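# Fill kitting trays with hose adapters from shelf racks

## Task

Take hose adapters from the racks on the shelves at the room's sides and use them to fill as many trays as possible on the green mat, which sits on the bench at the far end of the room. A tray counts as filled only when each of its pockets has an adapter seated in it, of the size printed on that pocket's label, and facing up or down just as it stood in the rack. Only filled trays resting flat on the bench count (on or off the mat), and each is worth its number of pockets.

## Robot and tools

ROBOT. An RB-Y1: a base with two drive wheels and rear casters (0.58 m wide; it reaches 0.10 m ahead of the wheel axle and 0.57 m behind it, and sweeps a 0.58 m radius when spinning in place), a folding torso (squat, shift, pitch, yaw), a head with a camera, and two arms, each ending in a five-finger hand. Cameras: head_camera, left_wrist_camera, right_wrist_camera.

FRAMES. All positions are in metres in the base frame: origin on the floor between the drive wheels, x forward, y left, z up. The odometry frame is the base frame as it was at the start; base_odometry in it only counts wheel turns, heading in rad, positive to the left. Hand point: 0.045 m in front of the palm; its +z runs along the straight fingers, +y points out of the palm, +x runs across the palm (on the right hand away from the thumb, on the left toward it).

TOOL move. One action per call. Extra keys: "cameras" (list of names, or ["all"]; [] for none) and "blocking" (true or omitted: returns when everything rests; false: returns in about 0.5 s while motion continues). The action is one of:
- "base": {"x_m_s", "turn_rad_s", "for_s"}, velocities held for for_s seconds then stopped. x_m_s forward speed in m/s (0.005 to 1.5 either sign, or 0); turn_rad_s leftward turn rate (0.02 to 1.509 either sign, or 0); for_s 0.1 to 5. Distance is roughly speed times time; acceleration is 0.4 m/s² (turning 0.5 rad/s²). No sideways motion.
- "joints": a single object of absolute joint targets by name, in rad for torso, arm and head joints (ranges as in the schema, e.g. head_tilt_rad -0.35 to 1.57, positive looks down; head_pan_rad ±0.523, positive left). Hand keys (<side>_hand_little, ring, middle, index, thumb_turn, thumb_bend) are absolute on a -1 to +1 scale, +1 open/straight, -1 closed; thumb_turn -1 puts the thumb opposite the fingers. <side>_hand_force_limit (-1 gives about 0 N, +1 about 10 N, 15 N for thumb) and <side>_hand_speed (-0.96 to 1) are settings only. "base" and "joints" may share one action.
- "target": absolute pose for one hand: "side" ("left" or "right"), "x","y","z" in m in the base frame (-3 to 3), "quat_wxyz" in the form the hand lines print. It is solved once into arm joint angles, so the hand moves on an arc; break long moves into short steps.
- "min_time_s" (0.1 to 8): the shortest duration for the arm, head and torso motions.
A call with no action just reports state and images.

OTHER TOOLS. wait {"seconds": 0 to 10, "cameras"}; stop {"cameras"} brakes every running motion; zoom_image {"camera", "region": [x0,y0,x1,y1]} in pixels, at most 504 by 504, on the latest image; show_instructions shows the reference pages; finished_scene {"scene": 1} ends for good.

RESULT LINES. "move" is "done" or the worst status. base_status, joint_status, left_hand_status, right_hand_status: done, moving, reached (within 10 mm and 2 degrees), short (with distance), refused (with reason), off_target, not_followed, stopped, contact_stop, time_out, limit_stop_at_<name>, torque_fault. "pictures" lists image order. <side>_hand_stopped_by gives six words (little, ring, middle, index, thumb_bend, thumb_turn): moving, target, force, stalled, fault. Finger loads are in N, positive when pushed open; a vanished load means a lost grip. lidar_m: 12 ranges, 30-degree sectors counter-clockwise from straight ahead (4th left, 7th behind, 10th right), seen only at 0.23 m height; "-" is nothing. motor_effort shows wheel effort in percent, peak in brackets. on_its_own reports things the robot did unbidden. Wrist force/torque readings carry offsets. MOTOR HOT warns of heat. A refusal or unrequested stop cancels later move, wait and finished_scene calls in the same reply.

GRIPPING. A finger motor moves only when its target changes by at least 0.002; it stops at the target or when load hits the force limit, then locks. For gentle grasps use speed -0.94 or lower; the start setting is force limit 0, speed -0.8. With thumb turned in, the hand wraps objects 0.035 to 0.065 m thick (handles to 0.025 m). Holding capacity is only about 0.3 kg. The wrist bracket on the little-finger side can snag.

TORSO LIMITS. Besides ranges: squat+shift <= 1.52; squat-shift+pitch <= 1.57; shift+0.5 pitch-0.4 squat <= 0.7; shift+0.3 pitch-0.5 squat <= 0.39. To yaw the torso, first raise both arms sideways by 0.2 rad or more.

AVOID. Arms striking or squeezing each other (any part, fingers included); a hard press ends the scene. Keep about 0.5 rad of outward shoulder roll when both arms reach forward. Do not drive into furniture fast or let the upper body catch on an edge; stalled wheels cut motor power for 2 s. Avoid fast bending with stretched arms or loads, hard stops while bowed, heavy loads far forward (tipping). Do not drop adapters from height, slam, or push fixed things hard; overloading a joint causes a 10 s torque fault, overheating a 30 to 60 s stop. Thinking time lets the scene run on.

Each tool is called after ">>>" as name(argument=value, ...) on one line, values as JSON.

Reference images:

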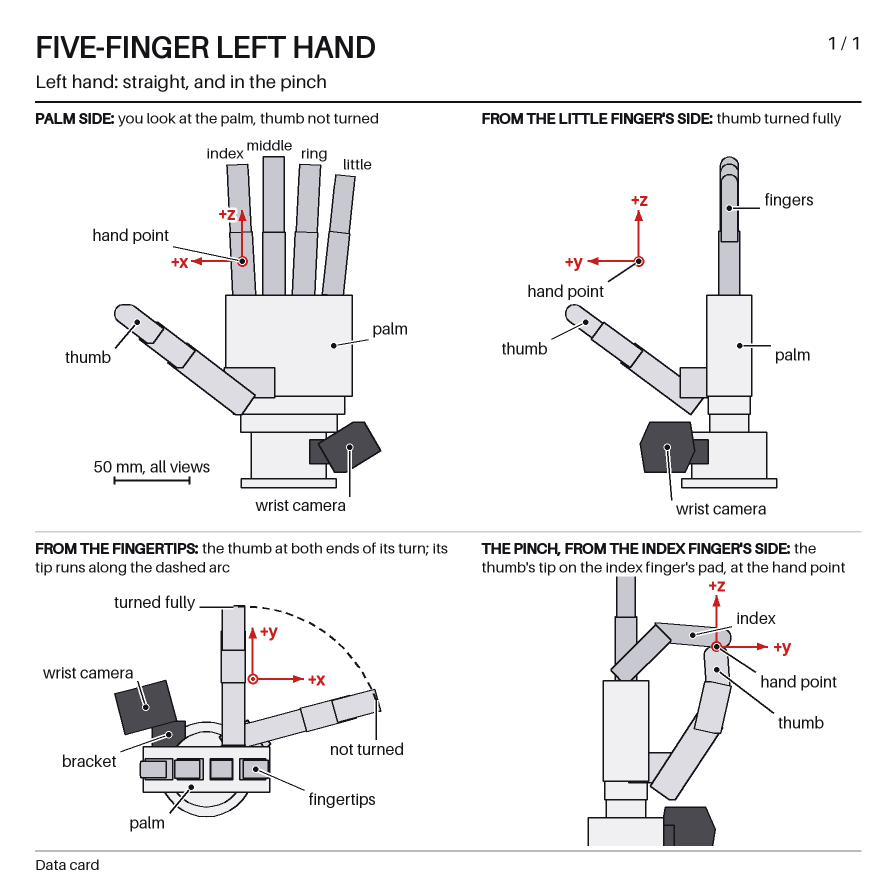

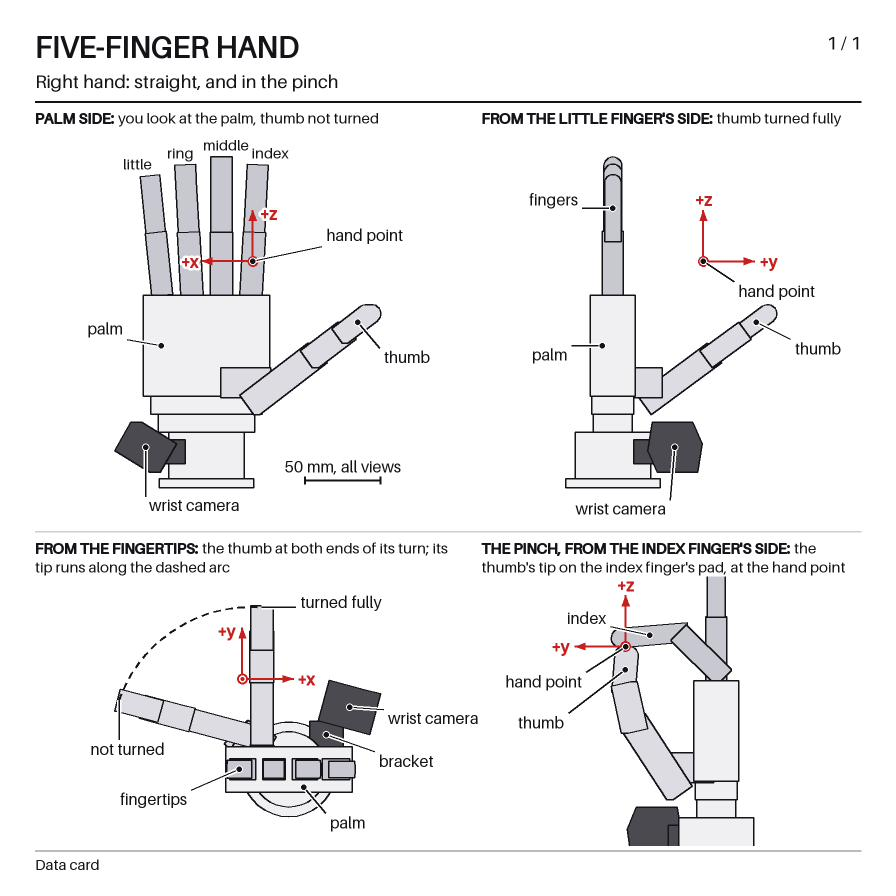

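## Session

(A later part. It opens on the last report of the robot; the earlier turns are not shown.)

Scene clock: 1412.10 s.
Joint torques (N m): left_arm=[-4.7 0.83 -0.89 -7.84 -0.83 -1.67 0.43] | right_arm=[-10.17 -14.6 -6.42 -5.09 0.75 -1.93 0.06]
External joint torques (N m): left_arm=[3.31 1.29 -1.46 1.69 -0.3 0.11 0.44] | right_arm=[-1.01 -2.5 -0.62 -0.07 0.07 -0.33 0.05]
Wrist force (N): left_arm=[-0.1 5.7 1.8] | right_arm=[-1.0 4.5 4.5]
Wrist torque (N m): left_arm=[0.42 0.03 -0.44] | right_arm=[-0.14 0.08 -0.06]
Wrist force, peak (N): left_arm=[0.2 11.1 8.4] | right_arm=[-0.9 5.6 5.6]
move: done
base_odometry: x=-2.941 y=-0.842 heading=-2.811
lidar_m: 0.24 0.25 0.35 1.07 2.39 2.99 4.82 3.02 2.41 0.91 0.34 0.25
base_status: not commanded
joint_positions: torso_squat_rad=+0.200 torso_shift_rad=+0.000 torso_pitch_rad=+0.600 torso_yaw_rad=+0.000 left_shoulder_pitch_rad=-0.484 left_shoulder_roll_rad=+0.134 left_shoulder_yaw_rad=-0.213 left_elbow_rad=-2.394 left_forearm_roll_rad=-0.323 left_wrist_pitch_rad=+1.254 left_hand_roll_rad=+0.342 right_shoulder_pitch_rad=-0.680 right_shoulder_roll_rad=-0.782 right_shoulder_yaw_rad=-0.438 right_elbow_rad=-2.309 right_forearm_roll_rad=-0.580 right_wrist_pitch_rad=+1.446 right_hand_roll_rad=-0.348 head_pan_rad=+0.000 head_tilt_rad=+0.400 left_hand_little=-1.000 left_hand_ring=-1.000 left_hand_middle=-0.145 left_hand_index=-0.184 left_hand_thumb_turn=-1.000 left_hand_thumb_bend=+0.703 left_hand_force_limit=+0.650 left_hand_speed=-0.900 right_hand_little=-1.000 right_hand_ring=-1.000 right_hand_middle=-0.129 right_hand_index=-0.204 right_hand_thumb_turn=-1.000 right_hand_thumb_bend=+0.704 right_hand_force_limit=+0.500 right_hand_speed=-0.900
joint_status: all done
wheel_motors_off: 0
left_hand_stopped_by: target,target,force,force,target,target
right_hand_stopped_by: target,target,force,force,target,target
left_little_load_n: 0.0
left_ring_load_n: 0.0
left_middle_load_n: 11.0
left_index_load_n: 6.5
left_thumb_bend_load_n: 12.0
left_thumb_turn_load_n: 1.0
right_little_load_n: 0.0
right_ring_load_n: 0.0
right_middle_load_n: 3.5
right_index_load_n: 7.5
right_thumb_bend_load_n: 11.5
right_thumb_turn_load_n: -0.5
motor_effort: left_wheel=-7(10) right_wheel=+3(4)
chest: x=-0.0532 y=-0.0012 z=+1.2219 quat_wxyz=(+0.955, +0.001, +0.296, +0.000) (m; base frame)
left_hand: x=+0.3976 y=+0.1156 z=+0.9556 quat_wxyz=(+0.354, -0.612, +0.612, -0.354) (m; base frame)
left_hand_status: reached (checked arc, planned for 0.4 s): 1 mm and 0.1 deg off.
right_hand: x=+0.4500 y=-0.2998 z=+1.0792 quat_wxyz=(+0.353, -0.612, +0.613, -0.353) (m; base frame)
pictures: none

>>> move(joints={"left_hand_speed":-0.7,"left_hand_index":0.2,"left_hand_middle":0.2,"left_hand_thumb_bend":0.88})

>>> move(target={"side":"left","x":0.3892,"y":0.1157,"z":1.01,"quat_wxyz":[0.3536,-0.6124,0.6124,-0.3536]}, min_time_s=0.7)

>>> move(joints={"left_shoulder_pitch_rad":-0.794,"left_shoulder_roll_rad":0.567,"left_shoulder_yaw_rad":0.675,"left_elbow_rad":-2.223,"left_forearm_roll_rad":0.595,"left_wrist_pitch_rad":1.559,"left_hand_roll_rad":-0.012,"left_hand_speed":0,"left_hand_index":0.1,"left_hand_middle":0.1,"left_hand_thumb_bend":0.76}, min_time_s=1.0)

>>> move(target={"side":"right","x":0.4808,"y":-0.3782,"z":1.005,"quat_wxyz":[0.3536,-0.6124,0.6124,-0.3536]}, min_time_s=1.0)

>>> move(target={"side":"right","x":0.4908,"y":-0.3782,"z":0.958,"quat_wxyz":[0.3536,-0.6124,0.6124,-0.3536]}, min_time_s=0.8, cameras=["head_camera"])

>>> zoom_image(camera="head_camera", region=[776, 140, 896, 240])

>>> zoom_image(camera="head_camera", region=[220, 250, 340, 350])

Scene clock: 1413.47 s.
Joint torques (N m): left_arm=[-5.05 1.15 -0.68 -8.54 -0.78 -1.45 0.25] | right_arm=[-10.45 -14.65 -6.46 -5.1 0.7 -1.87 0]
External joint torques (N m): left_arm=[2.96 1.61 -1.25 0.99 -0.26 0.33 0.26] | right_arm=[-1.29 -2.56 -0.67 -0.07 0.01 -0.26 -0.01]
Wrist force (N): left_arm=[0.2 9.2 7.1] | right_arm=[-0.5 5.2 4.5]
Wrist torque (N m): left_arm=[0.69 0.08 -0.46] | right_arm=[-0.02 0.00 -0.01]
Wrist force, peak (N): left_arm=[0.0 9.1 7.8] | right_arm=[-0.5 5.9 5.4]
move: done
base_odometry: x=-2.941 y=-0.842 heading=-2.811
lidar_m: 0.23 0.24 0.35 1.05 2.40 2.99 4.82 3.03 2.42 0.92 0.35 0.26
base_status: not commanded
joint_positions: torso_squat_rad=+0.200 torso_shift_rad=+0.000 torso_pitch_rad=+0.600 torso_yaw_rad=+0.000 left_shoulder_pitch_rad=-0.484 left_shoulder_roll_rad=+0.134 left_shoulder_yaw_rad=-0.213 left_elbow_rad=-2.394 left_forearm_roll_rad=-0.323 left_wrist_pitch_rad=+1.254 left_hand_roll_rad=+0.342 right_shoulder_pitch_rad=-0.680 right_shoulder_roll_rad=-0.782 right_shoulder_yaw_rad=-0.438 right_elbow_rad=-2.309 right_forearm_roll_rad=-0.580 right_wrist_pitch_rad=+1.446 right_hand_roll_rad=-0.348 head_pan_rad=+0.000 head_tilt_rad=+0.400 left_hand_little=-1.000 left_hand_ring=-1.000 left_hand_middle=+0.200 left_hand_index=+0.200 left_hand_thumb_turn=-1.000 left_hand_thumb_bend=+0.880 left_hand_force_limit=+0.650 left_hand_speed=-0.700 right_hand_little=-1.000 right_hand_ring=-1.000 right_hand_middle=-0.129 right_hand_index=-0.204 right_hand_thumb_turn=-1.000 right_hand_thumb_bend=+0.704 right_hand_force_limit=+0.500 right_hand_speed=-0.900
joint_status: all done
wheel_motors_off: 0
left_hand_stopped_by: target,target,target,target,target,target
right_hand_stopped_by: target,target,force,force,target,target
left_little_load_n: 0.0
left_ring_load_n: 0.0
left_middle_load_n: 0.0
left_index_load_n: 0.0
left_thumb_bend_load_n: 0.0
left_thumb_turn_load_n: 0.0
right_little_load_n: 0.0
right_ring_load_n: 0.0
right_middle_load_n: 3.5
right_index_load_n: 7.5
right_thumb_bend_load_n: 11.5
right_thumb_turn_load_n: -0.5
motor_effort: left_wheel=-8(9) right_wheel=+3(4)
chest: x=-0.0532 y=-0.0012 z=+1.2219 quat_wxyz=(+0.955, +0.001, +0.296, +0.000) (m; base frame)
left_hand: x=+0.3976 y=+0.1157 z=+0.9554 quat_wxyz=(+0.354, -0.612, +0.612, -0.354) (m; base frame)
right_hand: x=+0.4500 y=-0.2998 z=+1.0792 quat_wxyz=(+0.353, -0.612, +0.613, -0.353) (m; base frame)
pictures: none

Scene clock: 1414.50 s.
Joint torques (N m): left_arm=[-8.01 -0.9 1.48 -8.56 -0.36 -1.78 -0.21] | right_arm=[-10.03 -14.82 -6.25 -5.02 0.59 -1.99 0]
External joint torques (N m): left_arm=[0.78 -0.4 1.11 -0.46 0.06 0.05 -0.2] | right_arm=[-0.87 -2.73 -0.46 0.01 -0.09 -0.38 -0.01]
Wrist force (N): left_arm=[0.3 9.3 7.1] | right_arm=[-1.2 5.2 4.6]
Wrist torque (N m): left_arm=[0.71 0.05 -0.62] | right_arm=[-0.05 0.10 -0.01]
Wrist force, peak (N): left_arm=[0.0 9.8 7.2] | right_arm=[-1.3 6.2 5.1]
move: done
base_odometry: x=-2.941 y=-0.842 heading=-2.811
lidar_m: 0.24 0.25 0.36 1.04 2.39 2.99 4.82 3.02 2.42 0.92 0.35 0.25
base_status: not commanded
joint_positions: torso_squat_rad=+0.200 torso_shift_rad=+0.000 torso_pitch_rad=+0.600 torso_yaw_rad=+0.000 left_shoulder_pitch_rad=-0.607 left_shoulder_roll_rad=+0.103 left_shoulder_yaw_rad=-0.187 left_elbow_rad=-2.536 left_forearm_roll_rad=-0.312 left_wrist_pitch_rad=+1.501 left_hand_roll_rad=+0.254 right_shoulder_pitch_rad=-0.680 right_shoulder_roll_rad=-0.782 right_shoulder_yaw_rad=-0.438 right_elbow_rad=-2.309 right_forearm_roll_rad=-0.580 right_wrist_pitch_rad=+1.446 right_hand_roll_rad=-0.348 head_pan_rad=+0.000 head_tilt_rad=+0.400 left_hand_little=-1.000 left_hand_ring=-1.000 left_hand_middle=+0.200 left_hand_index=+0.200 left_hand_thumb_turn=-1.000 left_hand_thumb_bend=+0.880 left_hand_force_limit=+0.650 left_hand_speed=-0.700 right_hand_little=-1.000 right_hand_ring=-1.000 right_hand_middle=-0.129 right_hand_index=-0.204 right_hand_thumb_turn=-1.000 right_hand_thumb_bend=+0.704 right_hand_force_limit=+0.500 right_hand_speed=-0.900
joint_status: all done
wheel_motors_off: 0
left_hand_stopped_by: target,target,target,target,target,target
right_hand_stopped_by: target,target,force,force,target,target
left_little_load_n: 0.0
left_ring_load_n: 0.0
left_middle_load_n: 0.0
left_index_load_n: 0.0
left_thumb_bend_load_n: 0.0
left_thumb_turn_load_n: 0.0
right_little_load_n: 0.0
right_ring_load_n: 0.0
right_middle_load_n: 3.5
right_index_load_n: 7.5
right_thumb_bend_load_n: 11.5
right_thumb_turn_load_n: -0.5
motor_effort: left_wheel=-9(10) right_wheel=+3(4)
chest: x=-0.0532 y=-0.0012 z=+1.2219 quat_wxyz=(+0.955, +0.001, +0.296, +0.000) (m; base frame)
left_hand: x=+0.3888 y=+0.1153 z=+1.0098 quat_wxyz=(+0.354, -0.611, +0.612, -0.356) (m; base frame)
left_hand_status: reached (checked arc, planned for 0.7 s): 1 mm and 0.3 deg off.
right_hand: x=+0.4500 y=-0.2998 z=+1.0792 quat_wxyz=(+0.353, -0.612, +0.613, -0.353) (m; base frame)
pictures: none

Scene clock: 1415.93 s.
Joint torques (N m): left_arm=[-9.43 12.07 3.39 -6.08 -0.16 -1.43 0.16] | right_arm=[-10.53 -14.69 -6.01 -5.11 0.69 -1.92 0.04]
External joint torques (N m): left_arm=[1.16 -0.42 -0.04 0.37 -0.21 0.46 0.17] | right_arm=[-1.37 -2.6 -0.22 -0.08 0 -0.31 0.03]
Wrist force (N): left_arm=[0.0 9.4 7.0] | right_arm=[-1.0 5.6 4.8]
Wrist torque (N m): left_arm=[0.74 0.12 -0.63] | right_arm=[0.01 0.09 0.00]
Wrist force, peak (N): left_arm=[1.0 9.2 7.9] | right_arm=[-1.1 5.6 5.6]
move: done
base_odometry: x=-2.941 y=-0.842 heading=-2.811
lidar_m: 0.24 0.25 0.36 1.07 2.38 2.99 4.82 3.03 2.41 0.92 0.36 0.25
base_status: not commanded
joint_positions: torso_squat_rad=+0.200 torso_shift_rad=+0.000 torso_pitch_rad=+0.600 torso_yaw_rad=+0.000 left_shoulder_pitch_rad=-0.794 left_shoulder_roll_rad=+0.567 left_shoulder_yaw_rad=+0.675 left_elbow_rad=-2.223 left_forearm_roll_rad=+0.595 left_wrist_pitch_rad=+1.559 left_hand_roll_rad=-0.012 right_shoulder_pitch_rad=-0.680 right_shoulder_roll_rad=-0.782 right_shoulder_yaw_rad=-0.438 right_elbow_rad=-2.309 right_forearm_roll_rad=-0.580 right_wrist_pitch_rad=+1.446 right_hand_roll_rad=-0.348 head_pan_rad=+0.000 head_tilt_rad=+0.400 left_hand_little=-1.000 left_hand_ring=-1.000 left_hand_middle=+0.100 left_hand_index=+0.100 left_hand_thumb_turn=-1.000 left_hand_thumb_bend=+0.760 left_hand_force_limit=+0.650 left_hand_speed=+0.000 right_hand_little=-1.000 right_hand_ring=-1.000 right_hand_middle=-0.129 right_hand_index=-0.204 right_hand_thumb_turn=-1.000 right_hand_thumb_bend=+0.704 right_hand_force_limit=+0.500 right_hand_speed=-0.900
joint_status: all done
wheel_motors_off: 0
left_hand_stopped_by: target,target,target,target,target,target
right_hand_stopped_by: target,target,force,force,target,target
left_little_load_n: 0.0
left_ring_load_n: 0.5
left_middle_load_n: 0.0
left_index_load_n: 0.0
left_thumb_bend_load_n: 0.0
left_thumb_turn_load_n: 0.0
right_little_load_n: 0.0
right_ring_load_n: 0.0
right_middle_load_n: 3.5
right_index_load_n: 7.5
right_thumb_bend_load_n: 11.5
right_thumb_turn_load_n: -0.5
motor_effort: left_wheel=-8(9) right_wheel=+4(4)
chest: x=-0.0532 y=-0.0012 z=+1.2219 quat_wxyz=(+0.955, +0.001, +0.296, +0.000) (m; base frame)
left_hand: x=+0.4501 y=+0.3403 z=+1.0800 quat_wxyz=(+0.354, -0.612, +0.613, -0.353) (m; base frame)
right_hand: x=+0.4500 y=-0.2998 z=+1.0792 quat_wxyz=(+0.353, -0.612, +0.613, -0.353) (m; base frame)
pictures: none

Scene clock: 1417.27 s.
Joint torques (N m): left_arm=[-9.68 11.65 3.33 -6.09 -0.06 -1.34 0.21] | right_arm=[-9.69 -15.92 -7.28 -7.26 -0.06 -2.09 -0.15]
External joint torques (N m): left_arm=[0.91 -0.85 -0.1 0.37 -0.11 0.55 0.21] | right_arm=[-1.11 -1.9 -1.04 -0.15 -0.29 -0.38 -0.16]
Wrist force (N): left_arm=[0.1 9.3 7.0] | right_arm=[-1.4 5.5 4.7]
Wrist torque (N m): left_arm=[0.70 0.10 -0.63] | right_arm=[-0.03 0.09 -0.01]
Wrist force, peak (N): left_arm=[0.3 9.6 7.4] | right_arm=[0.0 5.7 5.6]
move: done
base_odometry: x=-2.941 y=-0.842 heading=-2.811
lidar_m: 0.24 0.26 0.36 1.06 2.39 2.99 4.82 3.01 2.41 0.92 0.35 0.25
base_status: not commanded
joint_positions: torso_squat_rad=+0.200 torso_shift_rad=+0.000 torso_pitch_rad=+0.600 torso_yaw_rad=+0.000 left_shoulder_pitch_rad=-0.794 left_shoulder_roll_rad=+0.567 left_shoulder_yaw_rad=+0.675 left_elbow_rad=-2.223 left_forearm_roll_rad=+0.595 left_wrist_pitch_rad=+1.559 left_hand_roll_rad=-0.012 right_shoulder_pitch_rad=-0.575 right_shoulder_roll_rad=-0.722 right_shoulder_yaw_rad=-0.514 right_elbow_rad=-1.965 right_forearm_roll_rad=-0.677 right_wrist_pitch_rad=+1.093 right_hand_roll_rad=-0.042 head_pan_rad=+0.000 head_tilt_rad=+0.400 left_hand_little=-1.000 left_hand_ring=-1.000 left_hand_middle=+0.100 left_hand_index=+0.100 left_hand_thumb_turn=-1.000 left_hand_thumb_bend=+0.760 left_hand_force_limit=+0.650 left_hand_speed=+0.000 right_hand_little=-1.000 right_hand_ring=-1.000 right_hand_middle=-0.129 right_hand_index=-0.204 right_hand_thumb_turn=-1.000 right_hand_thumb_bend=+0.704 right_hand_force_limit=+0.500 right_hand_speed=-0.900
joint_status: all done
wheel_motors_off: 0
left_hand_stopped_by: target,target,target,target,target,target
right_hand_stopped_by: target,target,force,force,target,target
left_little_load_n: 0.0
left_ring_load_n: 0.5
left_middle_load_n: 0.0
left_index_load_n: 0.0
left_thumb_bend_load_n: 0.0
left_thumb_turn_load_n: 0.0
right_little_load_n: 0.0
right_ring_load_n: 0.0
right_middle_load_n: 3.5
right_index_load_n: 7.5
right_thumb_bend_load_n: 11.5
right_thumb_turn_load_n: -1.0
motor_effort: left_wheel=-7(10) right_wheel=+4(4)
chest: x=-0.0532 y=-0.0012 z=+1.2219 quat_wxyz=(+0.955, +0.001, +0.296, +0.000) (m; base frame)
left_hand: x=+0.4501 y=+0.3403 z=+1.0800 quat_wxyz=(+0.354, -0.612, +0.613, -0.353) (m; base frame)
right_hand: x=+0.4801 y=-0.3784 z=+1.0053 quat_wxyz=(+0.352, -0.611, +0.614, -0.355) (m; base frame)
right_hand_status: reached (checked arc, planned for 1.0 s): 1 mm and 0.4 deg off.
pictures: none

Scene clock: 1418.40 s.
Joint torques (N m): left_arm=[-9.29 11.67 3.35 -5.68 0.07 -1.54 0.14] | right_arm=[-9.96 -16 -5.77 -8.1 0.14 -2.06 0.11]
External joint torques (N m): left_arm=[1.3 -0.82 -0.08 0.78 0.02 0.34 0.15] | right_arm=[-1.1 -2.4 0.16 -0.18 0.02 -0.35 0.1]
Wrist force (N): left_arm=[0.3 9.1 7.2] | right_arm=[-0.8 5.2 5.5]
Wrist torque (N m): left_arm=[0.67 0.08 -0.61] | right_arm=[-0.07 -0.04 0.01]
Wrist force, peak (N): left_arm=[0.0 9.5 7.5] | right_arm=[-0.8 5.4 5.5]
move: done
base_odometry: x=-2.941 y=-0.842 heading=-2.811
lidar_m: 0.22 0.25 0.36 1.05 2.39 3.00 4.82 3.02 2.42 0.92 0.35 0.25
base_status: not commanded
joint_positions: torso_squat_rad=+0.200 torso_shift_rad=+0.000 torso_pitch_rad=+0.600 torso_yaw_rad=+0.000 left_shoulder_pitch_rad=-0.794 left_shoulder_roll_rad=+0.567 left_shoulder_yaw_rad=+0.675 left_elbow_rad=-2.223 left_forearm_roll_rad=+0.595 left_wrist_pitch_rad=+1.559 left_hand_roll_rad=-0.012 right_shoulder_pitch_rad=-0.574 right_shoulder_roll_rad=-0.656 right_shoulder_yaw_rad=-0.461 right_elbow_rad=-1.844 right_forearm_roll_rad=-0.654 right_wrist_pitch_rad=+0.955 right_hand_roll_rad=+0.045 head_pan_rad=+0.000 head_tilt_rad=+0.400 left_hand_little=-1.000 left_hand_ring=-1.000 left_hand_middle=+0.100 left_hand_index=+0.100 left_hand_thumb_turn=-1.000 left_hand_thumb_bend=+0.760 left_hand_force_limit=+0.650 left_hand_speed=+0.000 right_hand_little=-1.000 right_hand_ring=-1.000 right_hand_middle=-0.129 right_hand_index=-0.204 right_hand_thumb_turn=-1.000 right_hand_thumb_bend=+0.704 right_hand_force_limit=+0.500 right_hand_speed=-0.900
joint_status: all done
wheel_motors_off: 0
left_hand_stopped_by: target,target,target,target,target,target
right_hand_stopped_by: target,target,force,force,target,target
left_little_load_n: 0.0
left_ring_load_n: 0.0
left_middle_load_n: 0.0
left_index_load_n: 0.0
left_thumb_bend_load_n: 0.0
left_thumb_turn_load_n: 0.0
right_little_load_n: 0.0
right_ring_load_n: 0.0
right_middle_load_n: 3.5
right_index_load_n: 7.5
right_thumb_bend_load_n: 11.5
right_thumb_turn_load_n: -0.5
motor_effort: left_wheel=-8(9) right_wheel=+3(4)
chest: x=-0.0532 y=-0.0012 z=+1.2219 quat_wxyz=(+0.955, +0.001, +0.296, +0.000) (m; base frame)
left_hand: x=+0.4501 y=+0.3403 z=+1.0800 quat_wxyz=(+0.354, -0.612, +0.613, -0.353) (m; base frame)
right_hand: x=+0.4902 y=-0.3782 z=+0.9580 quat_wxyz=(+0.353, -0.612, +0.613, -0.354) (m; base frame)
right_hand_status: reached (checked arc, planned for 0.8 s): 1 mm and 0.1 deg off.
pictures: head_camera
camera_calibration:
head_camera: T_world_to_cam=[[-0.0232368, -0.999716, 0.00532994, -0.00524003], [-0.852515, 0.01703, -0.522426, 0.847685], [0.522187, -0.0166833, -0.852668, 1.07817], [0, 0, 0, 1]] pos_world=[0.159535, -0.00168714, 1.3622]

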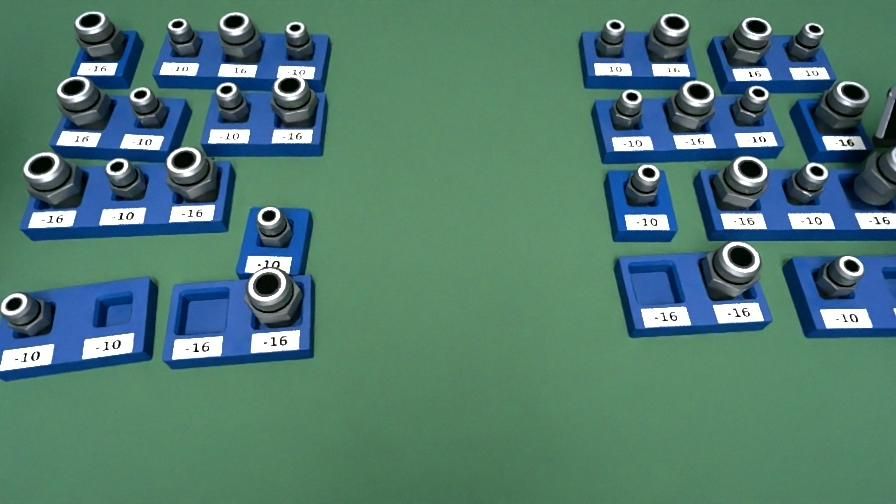

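Scaled by 4.200 from the camera's 896x504 image, which has a finer 1280x720 frame.

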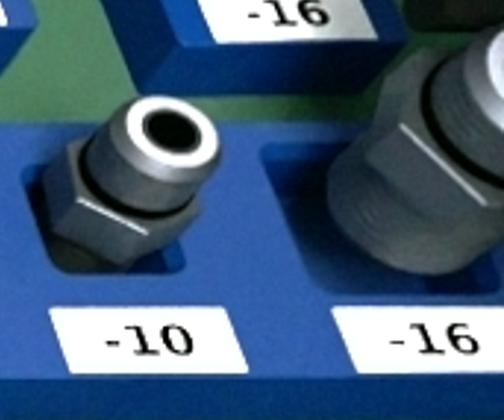

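Scaled by 4.200 from the camera's 896x504 image, which has a finer 1280x720 frame.

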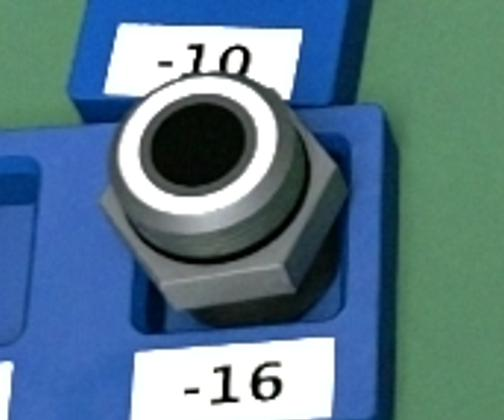

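>>> move(target={"side":"right","x":0.4922,"y":-0.3772,"z":0.949,"quat_wxyz":[0.3536,-0.6124,0.6124,-0.3536]}, min_time_s=0.6, cameras=["head_camera"])

>>> zoom_image(camera="head_camera", region=[776, 140, 896, 240])

Scene clock: 1419.77 s.
Joint torques (N m): left_arm=[-9.34 11.49 3.57 -5.85 -0.2 -1.52 0.23] | right_arm=[-10.45 -15.3 -5 -7.89 0.03 -2.21 0.13]
External joint torques (N m): left_arm=[1.25 -1.01 0.14 0.61 -0.26 0.36 0.24] | right_arm=[-1.55 -1.81 0.85 0.15 -0.07 -0.5 0.12]
Wrist force (N): left_arm=[0.0 9.3 6.9] | right_arm=[-0.5 5.1 5.1]
Wrist torque (N m): left_arm=[0.72 0.10 -0.64] | right_arm=[-0.11 -0.07 0.06]
Wrist force, peak (N): left_arm=[-0.2 9.4 7.3] | right_arm=[-1.2 5.9 5.6]
move: done
base_odometry: x=-2.941 y=-0.842 heading=-2.811
lidar_m: 0.23 0.25 0.35 1.05 2.39 2.99 4.82 3.02 2.42 0.92 0.35 0.25
base_status: not commanded
joint_positions: torso_squat_rad=+0.200 torso_shift_rad=+0.000 torso_pitch_rad=+0.600 torso_yaw_rad=+0.000 left_shoulder_pitch_rad=-0.794 left_shoulder_roll_rad=+0.567 left_shoulder_yaw_rad=+0.675 left_elbow_rad=-2.223 left_forearm_roll_rad=+0.595 left_wrist_pitch_rad=+1.559 left_hand_roll_rad=-0.012 right_shoulder_pitch_rad=-0.574 right_shoulder_roll_rad=-0.644 right_shoulder_yaw_rad=-0.451 right_elbow_rad=-1.821 right_forearm_roll_rad=-0.649 right_wrist_pitch_rad=+0.929 right_hand_roll_rad=+0.059 head_pan_rad=+0.000 head_tilt_rad=+0.400 left_hand_little=-1.000 left_hand_ring=-1.000 left_hand_middle=+0.100 left_hand_index=+0.100 left_hand_thumb_turn=-1.000 left_hand_thumb_bend=+0.760 left_hand_force_limit=+0.650 left_hand_speed=+0.000 right_hand_little=-1.000 right_hand_ring=-1.000 right_hand_middle=-0.129 right_hand_index=-0.204 right_hand_thumb_turn=-1.000 right_hand_thumb_bend=+0.704 right_hand_force_limit=+0.500 right_hand_speed=-0.900
joint_status: all done
wheel_motors_off: 0
left_hand_stopped_by: target,target,target,target,target,target
right_hand_stopped_by: target,target,force,force,target,target
left_little_load_n: 0.0
left_ring_load_n: 0.0
left_middle_load_n: 0.0
left_index_load_n: 0.0
left_thumb_bend_load_n: 0.0
left_thumb_turn_load_n: 0.0
right_little_load_n: 0.0
right_ring_load_n: 0.0
right_middle_load_n: 3.5
right_index_load_n: 7.0
right_thumb_bend_load_n: 11.5
right_thumb_turn_load_n: 0.0
motor_effort: left_wheel=-7(10) right_wheel=+3(4)
chest: x=-0.0532 y=-0.0012 z=+1.2219 quat_wxyz=(+0.955, +0.001, +0.296, +0.000) (m; base frame)
left_hand: x=+0.4501 y=+0.3403 z=+1.0800 quat_wxyz=(+0.354, -0.612, +0.613, -0.353) (m; base frame)
right_hand: x=+0.4916 y=-0.3772 z=+0.9489 quat_wxyz=(+0.353, -0.612, +0.613, -0.353) (m; base frame)
right_hand_status: reached (checked arc, planned for 0.6 s): 1 mm and 0.1 deg off.
pictures: head_camera
camera_calibration:
head_camera: T_world_to_cam=[[-0.0232368, -0.999716, 0.00532994, -0.00524003], [-0.852515, 0.01703, -0.522426, 0.847685], [0.522187, -0.0166833, -0.852668, 1.07817], [0, 0, 0, 1]] pos_world=[0.159535, -0.00168714, 1.3622]

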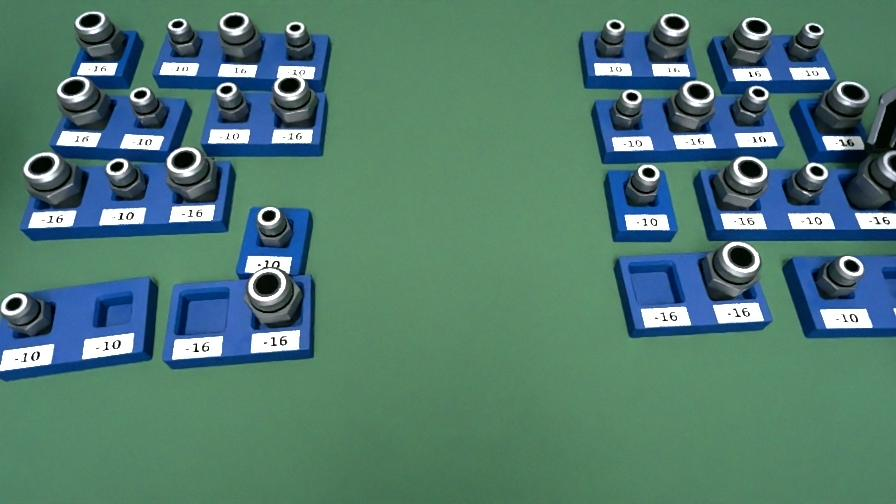

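Scaled by 4.200 from the camera's 896x504 image, which has a finer 1280x720 frame.

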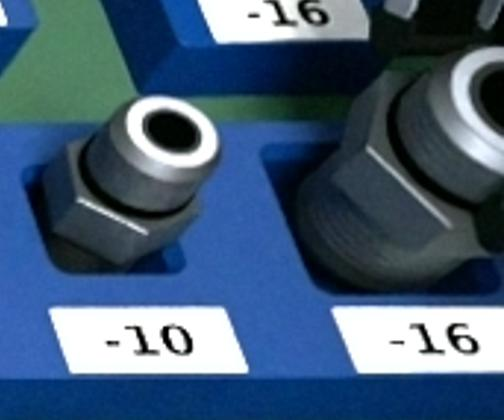

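>>> move(target={"side":"right","x":0.4926,"y":-0.3770,"z":0.9405,"quat_wxyz":[0.3536,-0.6124,0.6124,-0.3536]}, min_time_s=0.7, cameras=["head_camera"])

>>> zoom_image(camera="head_camera", region=[776, 140, 896, 240])

Scene clock: 1481.20 s.
Joint torques (N m): left_arm=[-9.61 11.72 3.99 -5.77 -0.2 -1.41 0.09] | right_arm=[-8.97 -14.26 -4.98 -7.91 0.17 -2.06 0.22]
External joint torques (N m): left_arm=[0.98 -0.78 0.56 0.69 -0.26 0.48 0.1] | right_arm=[-0.08 -0.87 0.81 0.23 0.08 -0.36 0.22]
Wrist force (N): left_arm=[-0.1 9.4 7.3] | right_arm=[-1.0 4.7 4.3]
Wrist torque (N m): left_arm=[0.71 0.14 -0.65] | right_arm=[-0.06 0.02 -0.01]
Wrist force, peak (N): left_arm=[0.1 9.6 7.3] | right_arm=[-0.4 5.6 5.2]
move: done
base_odometry: x=-2.941 y=-0.842 heading=-2.811
lidar_m: 0.23 0.25 0.35 1.05 2.39 2.99 4.82 3.03 2.43 0.92 0.36 0.25
base_status: not commanded
joint_positions: torso_squat_rad=+0.200 torso_shift_rad=+0.000 torso_pitch_rad=+0.600 torso_yaw_rad=+0.000 left_shoulder_pitch_rad=-0.794 left_shoulder_roll_rad=+0.567 left_shoulder_yaw_rad=+0.675 left_elbow_rad=-2.223 left_forearm_roll_rad=+0.595 left_wrist_pitch_rad=+1.559 left_hand_roll_rad=-0.012 right_shoulder_pitch_rad=-0.572 right_shoulder_roll_rad=-0.633 right_shoulder_yaw_rad=-0.443 right_elbow_rad=-1.802 right_forearm_roll_rad=-0.647 right_wrist_pitch_rad=+0.903 right_hand_roll_rad=+0.073 head_pan_rad=+0.000 head_tilt_rad=+0.400 left_hand_little=-1.000 left_hand_ring=-1.000 left_hand_middle=+0.100 left_hand_index=+0.100 left_hand_thumb_turn=-1.000 left_hand_thumb_bend=+0.760 left_hand_force_limit=+0.650 left_hand_speed=+0.000 right_hand_little=-1.000 right_hand_ring=-1.000 right_hand_middle=-0.129 right_hand_index=-0.204 right_hand_thumb_turn=-1.000 right_hand_thumb_bend=+0.704 right_hand_force_limit=+0.500 right_hand_speed=-0.900
joint_status: all done
wheel_motors_off: 0
left_hand_stopped_by: target,target,target,target,target,target
right_hand_stopped_by: target,target,force,force,target,target
left_little_load_n: 0.0
left_ring_load_n: 0.0
left_middle_load_n: 0.0
left_index_load_n: 0.0
left_thumb_bend_load_n: 0.0
left_thumb_turn_load_n: 0.0
right_little_load_n: 0.0
right_ring_load_n: 0.0
right_middle_load_n: 3.5
right_index_load_n: 7.5
right_thumb_bend_load_n: 11.5
right_thumb_turn_load_n: -0.5
motor_effort: left_wheel=-6(9) right_wheel=+3(4)
chest: x=-0.0532 y=-0.0012 z=+1.2219 quat_wxyz=(+0.955, +0.001, +0.296, +0.000) (m; base frame)
left_hand: x=+0.4501 y=+0.3403 z=+1.0800 quat_wxyz=(+0.354, -0.612, +0.613, -0.353) (m; base frame)
right_hand: x=+0.4922 y=-0.3770 z=+0.9406 quat_wxyz=(+0.353, -0.612, +0.613, -0.354) (m; base frame)
right_hand_status: reached (checked arc, planned for 0.7 s): 0 mm and 0.0 deg off.
pictures: head_camera
camera_calibration:
head_camera: T_world_to_cam=[[-0.0232368, -0.999716, 0.00532994, -0.00524003], [-0.852515, 0.01703, -0.522426, 0.847685], [0.522187, -0.0166833, -0.852668, 1.07817], [0, 0, 0, 1]] pos_world=[0.159535, -0.00168714, 1.3622]

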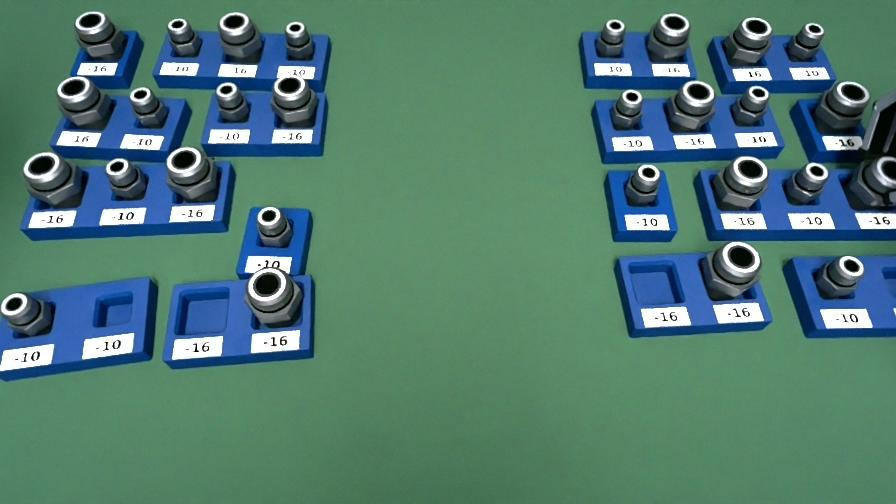

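Scaled by 4.200 from the camera's 896x504 image, which has a finer 1280x720 frame.

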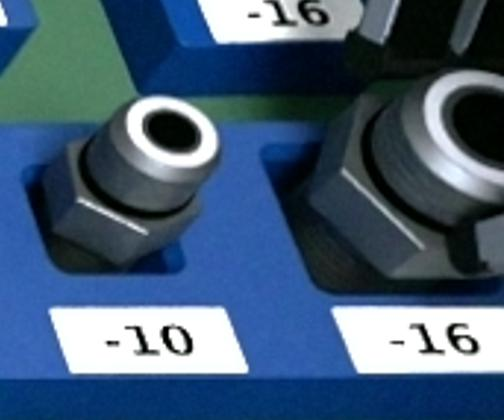

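>>> move(target={"side":"right","x":0.4926,"y":-0.3770,"z":0.9392,"quat_wxyz":[0.3536,-0.6124,0.6124,-0.3536]}, min_time_s=0.3)

>>> move(joints={"right_hand_speed":-0.7,"right_hand_index":0.2,"right_hand_middle":0.2,"right_hand_thumb_bend":0.88}, cameras=["head_camera"])

>>> zoom_image(camera="head_camera", region=[776, 140, 896, 240])

Scene clock: 1482.10 s.
Joint torques (N m): left_arm=[-9.09 11.83 3.54 -5.88 -0.03 -1.48 0.09] | right_arm=[-8.55 -13.37 -4.04 -5.77 0.28 -1.38 0.37]
External joint torques (N m): left_arm=[1.5 -0.67 0.12 0.57 -0.09 0.41 0.09] | right_arm=[0.36 0.02 1.75 2.39 0.19 0.33 0.36]
Wrist force (N): left_arm=[0.0 9.0 7.0] | right_arm=[-2.2 -0.9 -2.2]
Wrist torque (N m): left_arm=[0.69 0.11 -0.63] | right_arm=[-0.38 0.13 -0.01]
Wrist force, peak (N): left_arm=[-0.1 9.5 7.3] | right_arm=[-0.3 4.6 5.0]
move: done
base_odometry: x=-2.941 y=-0.842 heading=-2.811
lidar_m: 0.24 0.26 0.36 1.06 2.40 2.98 4.81 3.03 2.40 0.91 0.34 0.25
base_status: not commanded
joint_positions: torso_squat_rad=+0.200 torso_shift_rad=+0.000 torso_pitch_rad=+0.600 torso_yaw_rad=+0.000 left_shoulder_pitch_rad=-0.794 left_shoulder_roll_rad=+0.567 left_shoulder_yaw_rad=+0.675 left_elbow_rad=-2.223 left_forearm_roll_rad=+0.595 left_wrist_pitch_rad=+1.559 left_hand_roll_rad=-0.012 right_shoulder_pitch_rad=-0.572 right_shoulder_roll_rad=-0.632 right_shoulder_yaw_rad=-0.441 right_elbow_rad=-1.798 right_forearm_roll_rad=-0.648 right_wrist_pitch_rad=+0.898 right_hand_roll_rad=+0.076 head_pan_rad=+0.000 head_tilt_rad=+0.400 left_hand_little=-1.000 left_hand_ring=-1.000 left_hand_middle=+0.100 left_hand_index=+0.100 left_hand_thumb_turn=-1.000 left_hand_thumb_bend=+0.760 left_hand_force_limit=+0.650 left_hand_speed=+0.000 right_hand_little=-1.000 right_hand_ring=-1.000 right_hand_middle=-0.129 right_hand_index=-0.204 right_hand_thumb_turn=-1.000 right_hand_thumb_bend=+0.704 right_hand_force_limit=+0.500 right_hand_speed=-0.900
joint_status: all done
wheel_motors_off: 0
left_hand_stopped_by: target,target,target,target,target,target
right_hand_stopped_by: target,target,force,force,target,target
left_little_load_n: 0.0
left_ring_load_n: 0.0
left_middle_load_n: 0.0
left_index_load_n: 0.0
left_thumb_bend_load_n: 0.0
left_thumb_turn_load_n: 0.0
right_little_load_n: 0.0
right_ring_load_n: 0.0
right_middle_load_n: 3.5
right_index_load_n: 8.5
right_thumb_bend_load_n: 10.5
right_thumb_turn_load_n: 0.5
motor_effort: left_wheel=-6(10) right_wheel=+3(4)
chest: x=-0.0533 y=-0.0012 z=+1.2219 quat_wxyz=(+0.955, +0.001, +0.296, +0.000) (m; base frame)
left_hand: x=+0.4501 y=+0.3403 z=+1.0801 quat_wxyz=(+0.354, -0.612, +0.613, -0.353) (m; base frame)
right_hand: x=+0.4927 y=-0.3771 z=+0.9397 quat_wxyz=(+0.354, -0.612, +0.612, -0.354) (m; base frame)
right_hand_status: reached (checked arc, planned for 0.3 s): 0 mm and 0.0 deg off.
pictures: none

Scene clock: 1483.07 s.
Joint torques (N m): left_arm=[-9.54 12.09 3.47 -5.97 -0.09 -1.65 0.14] | right_arm=[-8.5 -14.33 -4.71 -7.25 0.25 -1.37 0.28]
External joint torques (N m): left_arm=[1.05 -0.41 0.04 0.49 -0.14 0.24 0.15] | right_arm=[0.41 -0.94 1.08 0.91 0.17 0.34 0.27]
Wrist force (N): left_arm=[0.1 9.2 7.0] | right_arm=[-0.2 3.9 3.9]
Wrist torque (N m): left_arm=[0.73 0.09 -0.64] | right_arm=[-0.03 -0.09 0.05]
Wrist force, peak (N): left_arm=[-0.1 9.4 7.4] | right_arm=[-0.2 3.9 3.9]
move: done
base_odometry: x=-2.941 y=-0.842 heading=-2.811
lidar_m: 0.24 0.25 0.35 1.04 2.39 2.99 4.81 3.03 2.42 0.92 0.35 0.25
base_status: not commanded
joint_positions: torso_squat_rad=+0.200 torso_shift_rad=+0.000 torso_pitch_rad=+0.600 torso_yaw_rad=+0.000 left_shoulder_pitch_rad=-0.794 left_shoulder_roll_rad=+0.567 left_shoulder_yaw_rad=+0.675 left_elbow_rad=-2.223 left_forearm_roll_rad=+0.595 left_wrist_pitch_rad=+1.559 left_hand_roll_rad=-0.012 right_shoulder_pitch_rad=-0.572 right_shoulder_roll_rad=-0.632 right_shoulder_yaw_rad=-0.441 right_elbow_rad=-1.797 right_forearm_roll_rad=-0.648 right_wrist_pitch_rad=+0.898 right_hand_roll_rad=+0.076 head_pan_rad=+0.000 head_tilt_rad=+0.400 left_hand_little=-1.000 left_hand_ring=-1.000 left_hand_middle=+0.100 left_hand_index=+0.100 left_hand_thumb_turn=-1.000 left_hand_thumb_bend=+0.760 left_hand_force_limit=+0.650 left_hand_speed=+0.000 right_hand_little=-1.000 right_hand_ring=-1.000 right_hand_middle=+0.200 right_hand_index=+0.200 right_hand_thumb_turn=-1.000 right_hand_thumb_bend=+0.880 right_hand_force_limit=+0.500 right_hand_speed=-0.700
joint_status: all done
wheel_motors_off: 0
left_hand_stopped_by: target,target,target,target,target,target
right_hand_stopped_by: target,target,target,target,target,target
left_little_load_n: 0.0
left_ring_load_n: 0.0
left_middle_load_n: 0.0
left_index_load_n: 0.0
left_thumb_bend_load_n: 0.0
left_thumb_turn_load_n: 0.5
right_little_load_n: 0.0
right_ring_load_n: 0.0
right_middle_load_n: 0.0
right_index_load_n: 0.0
right_thumb_bend_load_n: 0.0
right_thumb_turn_load_n: 0.0
motor_effort: left_wheel=-10(10) right_wheel=+3(4)
chest: x=-0.0533 y=-0.0012 z=+1.2219 quat_wxyz=(+0.955, +0.001, +0.296, +0.000) (m; base frame)
left_hand: x=+0.4501 y=+0.3403 z=+1.0801 quat_wxyz=(+0.354, -0.612, +0.613, -0.353) (m; base frame)
right_hand: x=+0.4926 y=-0.3771 z=+0.9394 quat_wxyz=(+0.354, -0.612, +0.612, -0.354) (m; base frame)
pictures: head_camera
camera_calibration:
head_camera: T_world_to_cam=[[-0.0232381, -0.999716, 0.00532616, -0.00523755], [-0.85247, 0.0170317, -0.522499, 0.847744], [0.52226, -0.0166823, -0.852623, 1.07824], [0, 0, 0, 1]] pos_world=[0.159435, -0.00168715, 1.3623]

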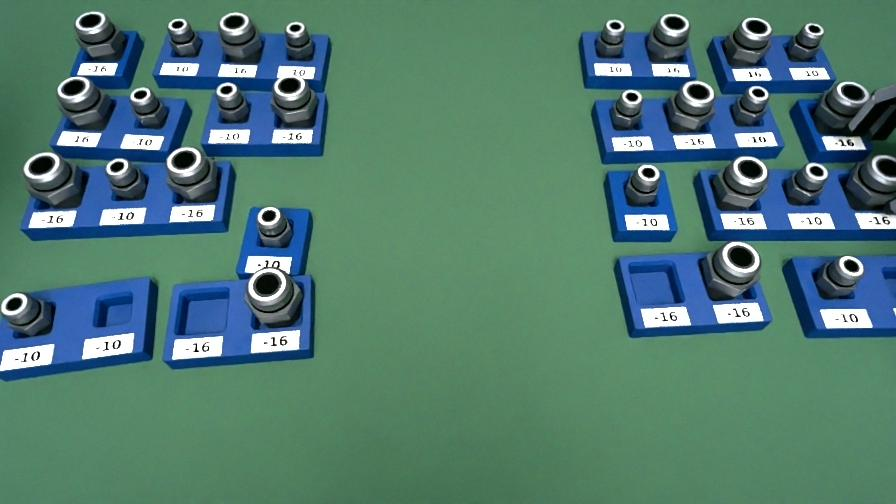

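Scaled by 4.200 from the camera's 896x504 image, which has a finer 1280x720 frame.

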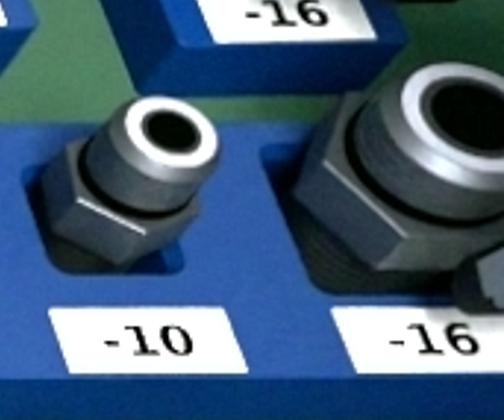

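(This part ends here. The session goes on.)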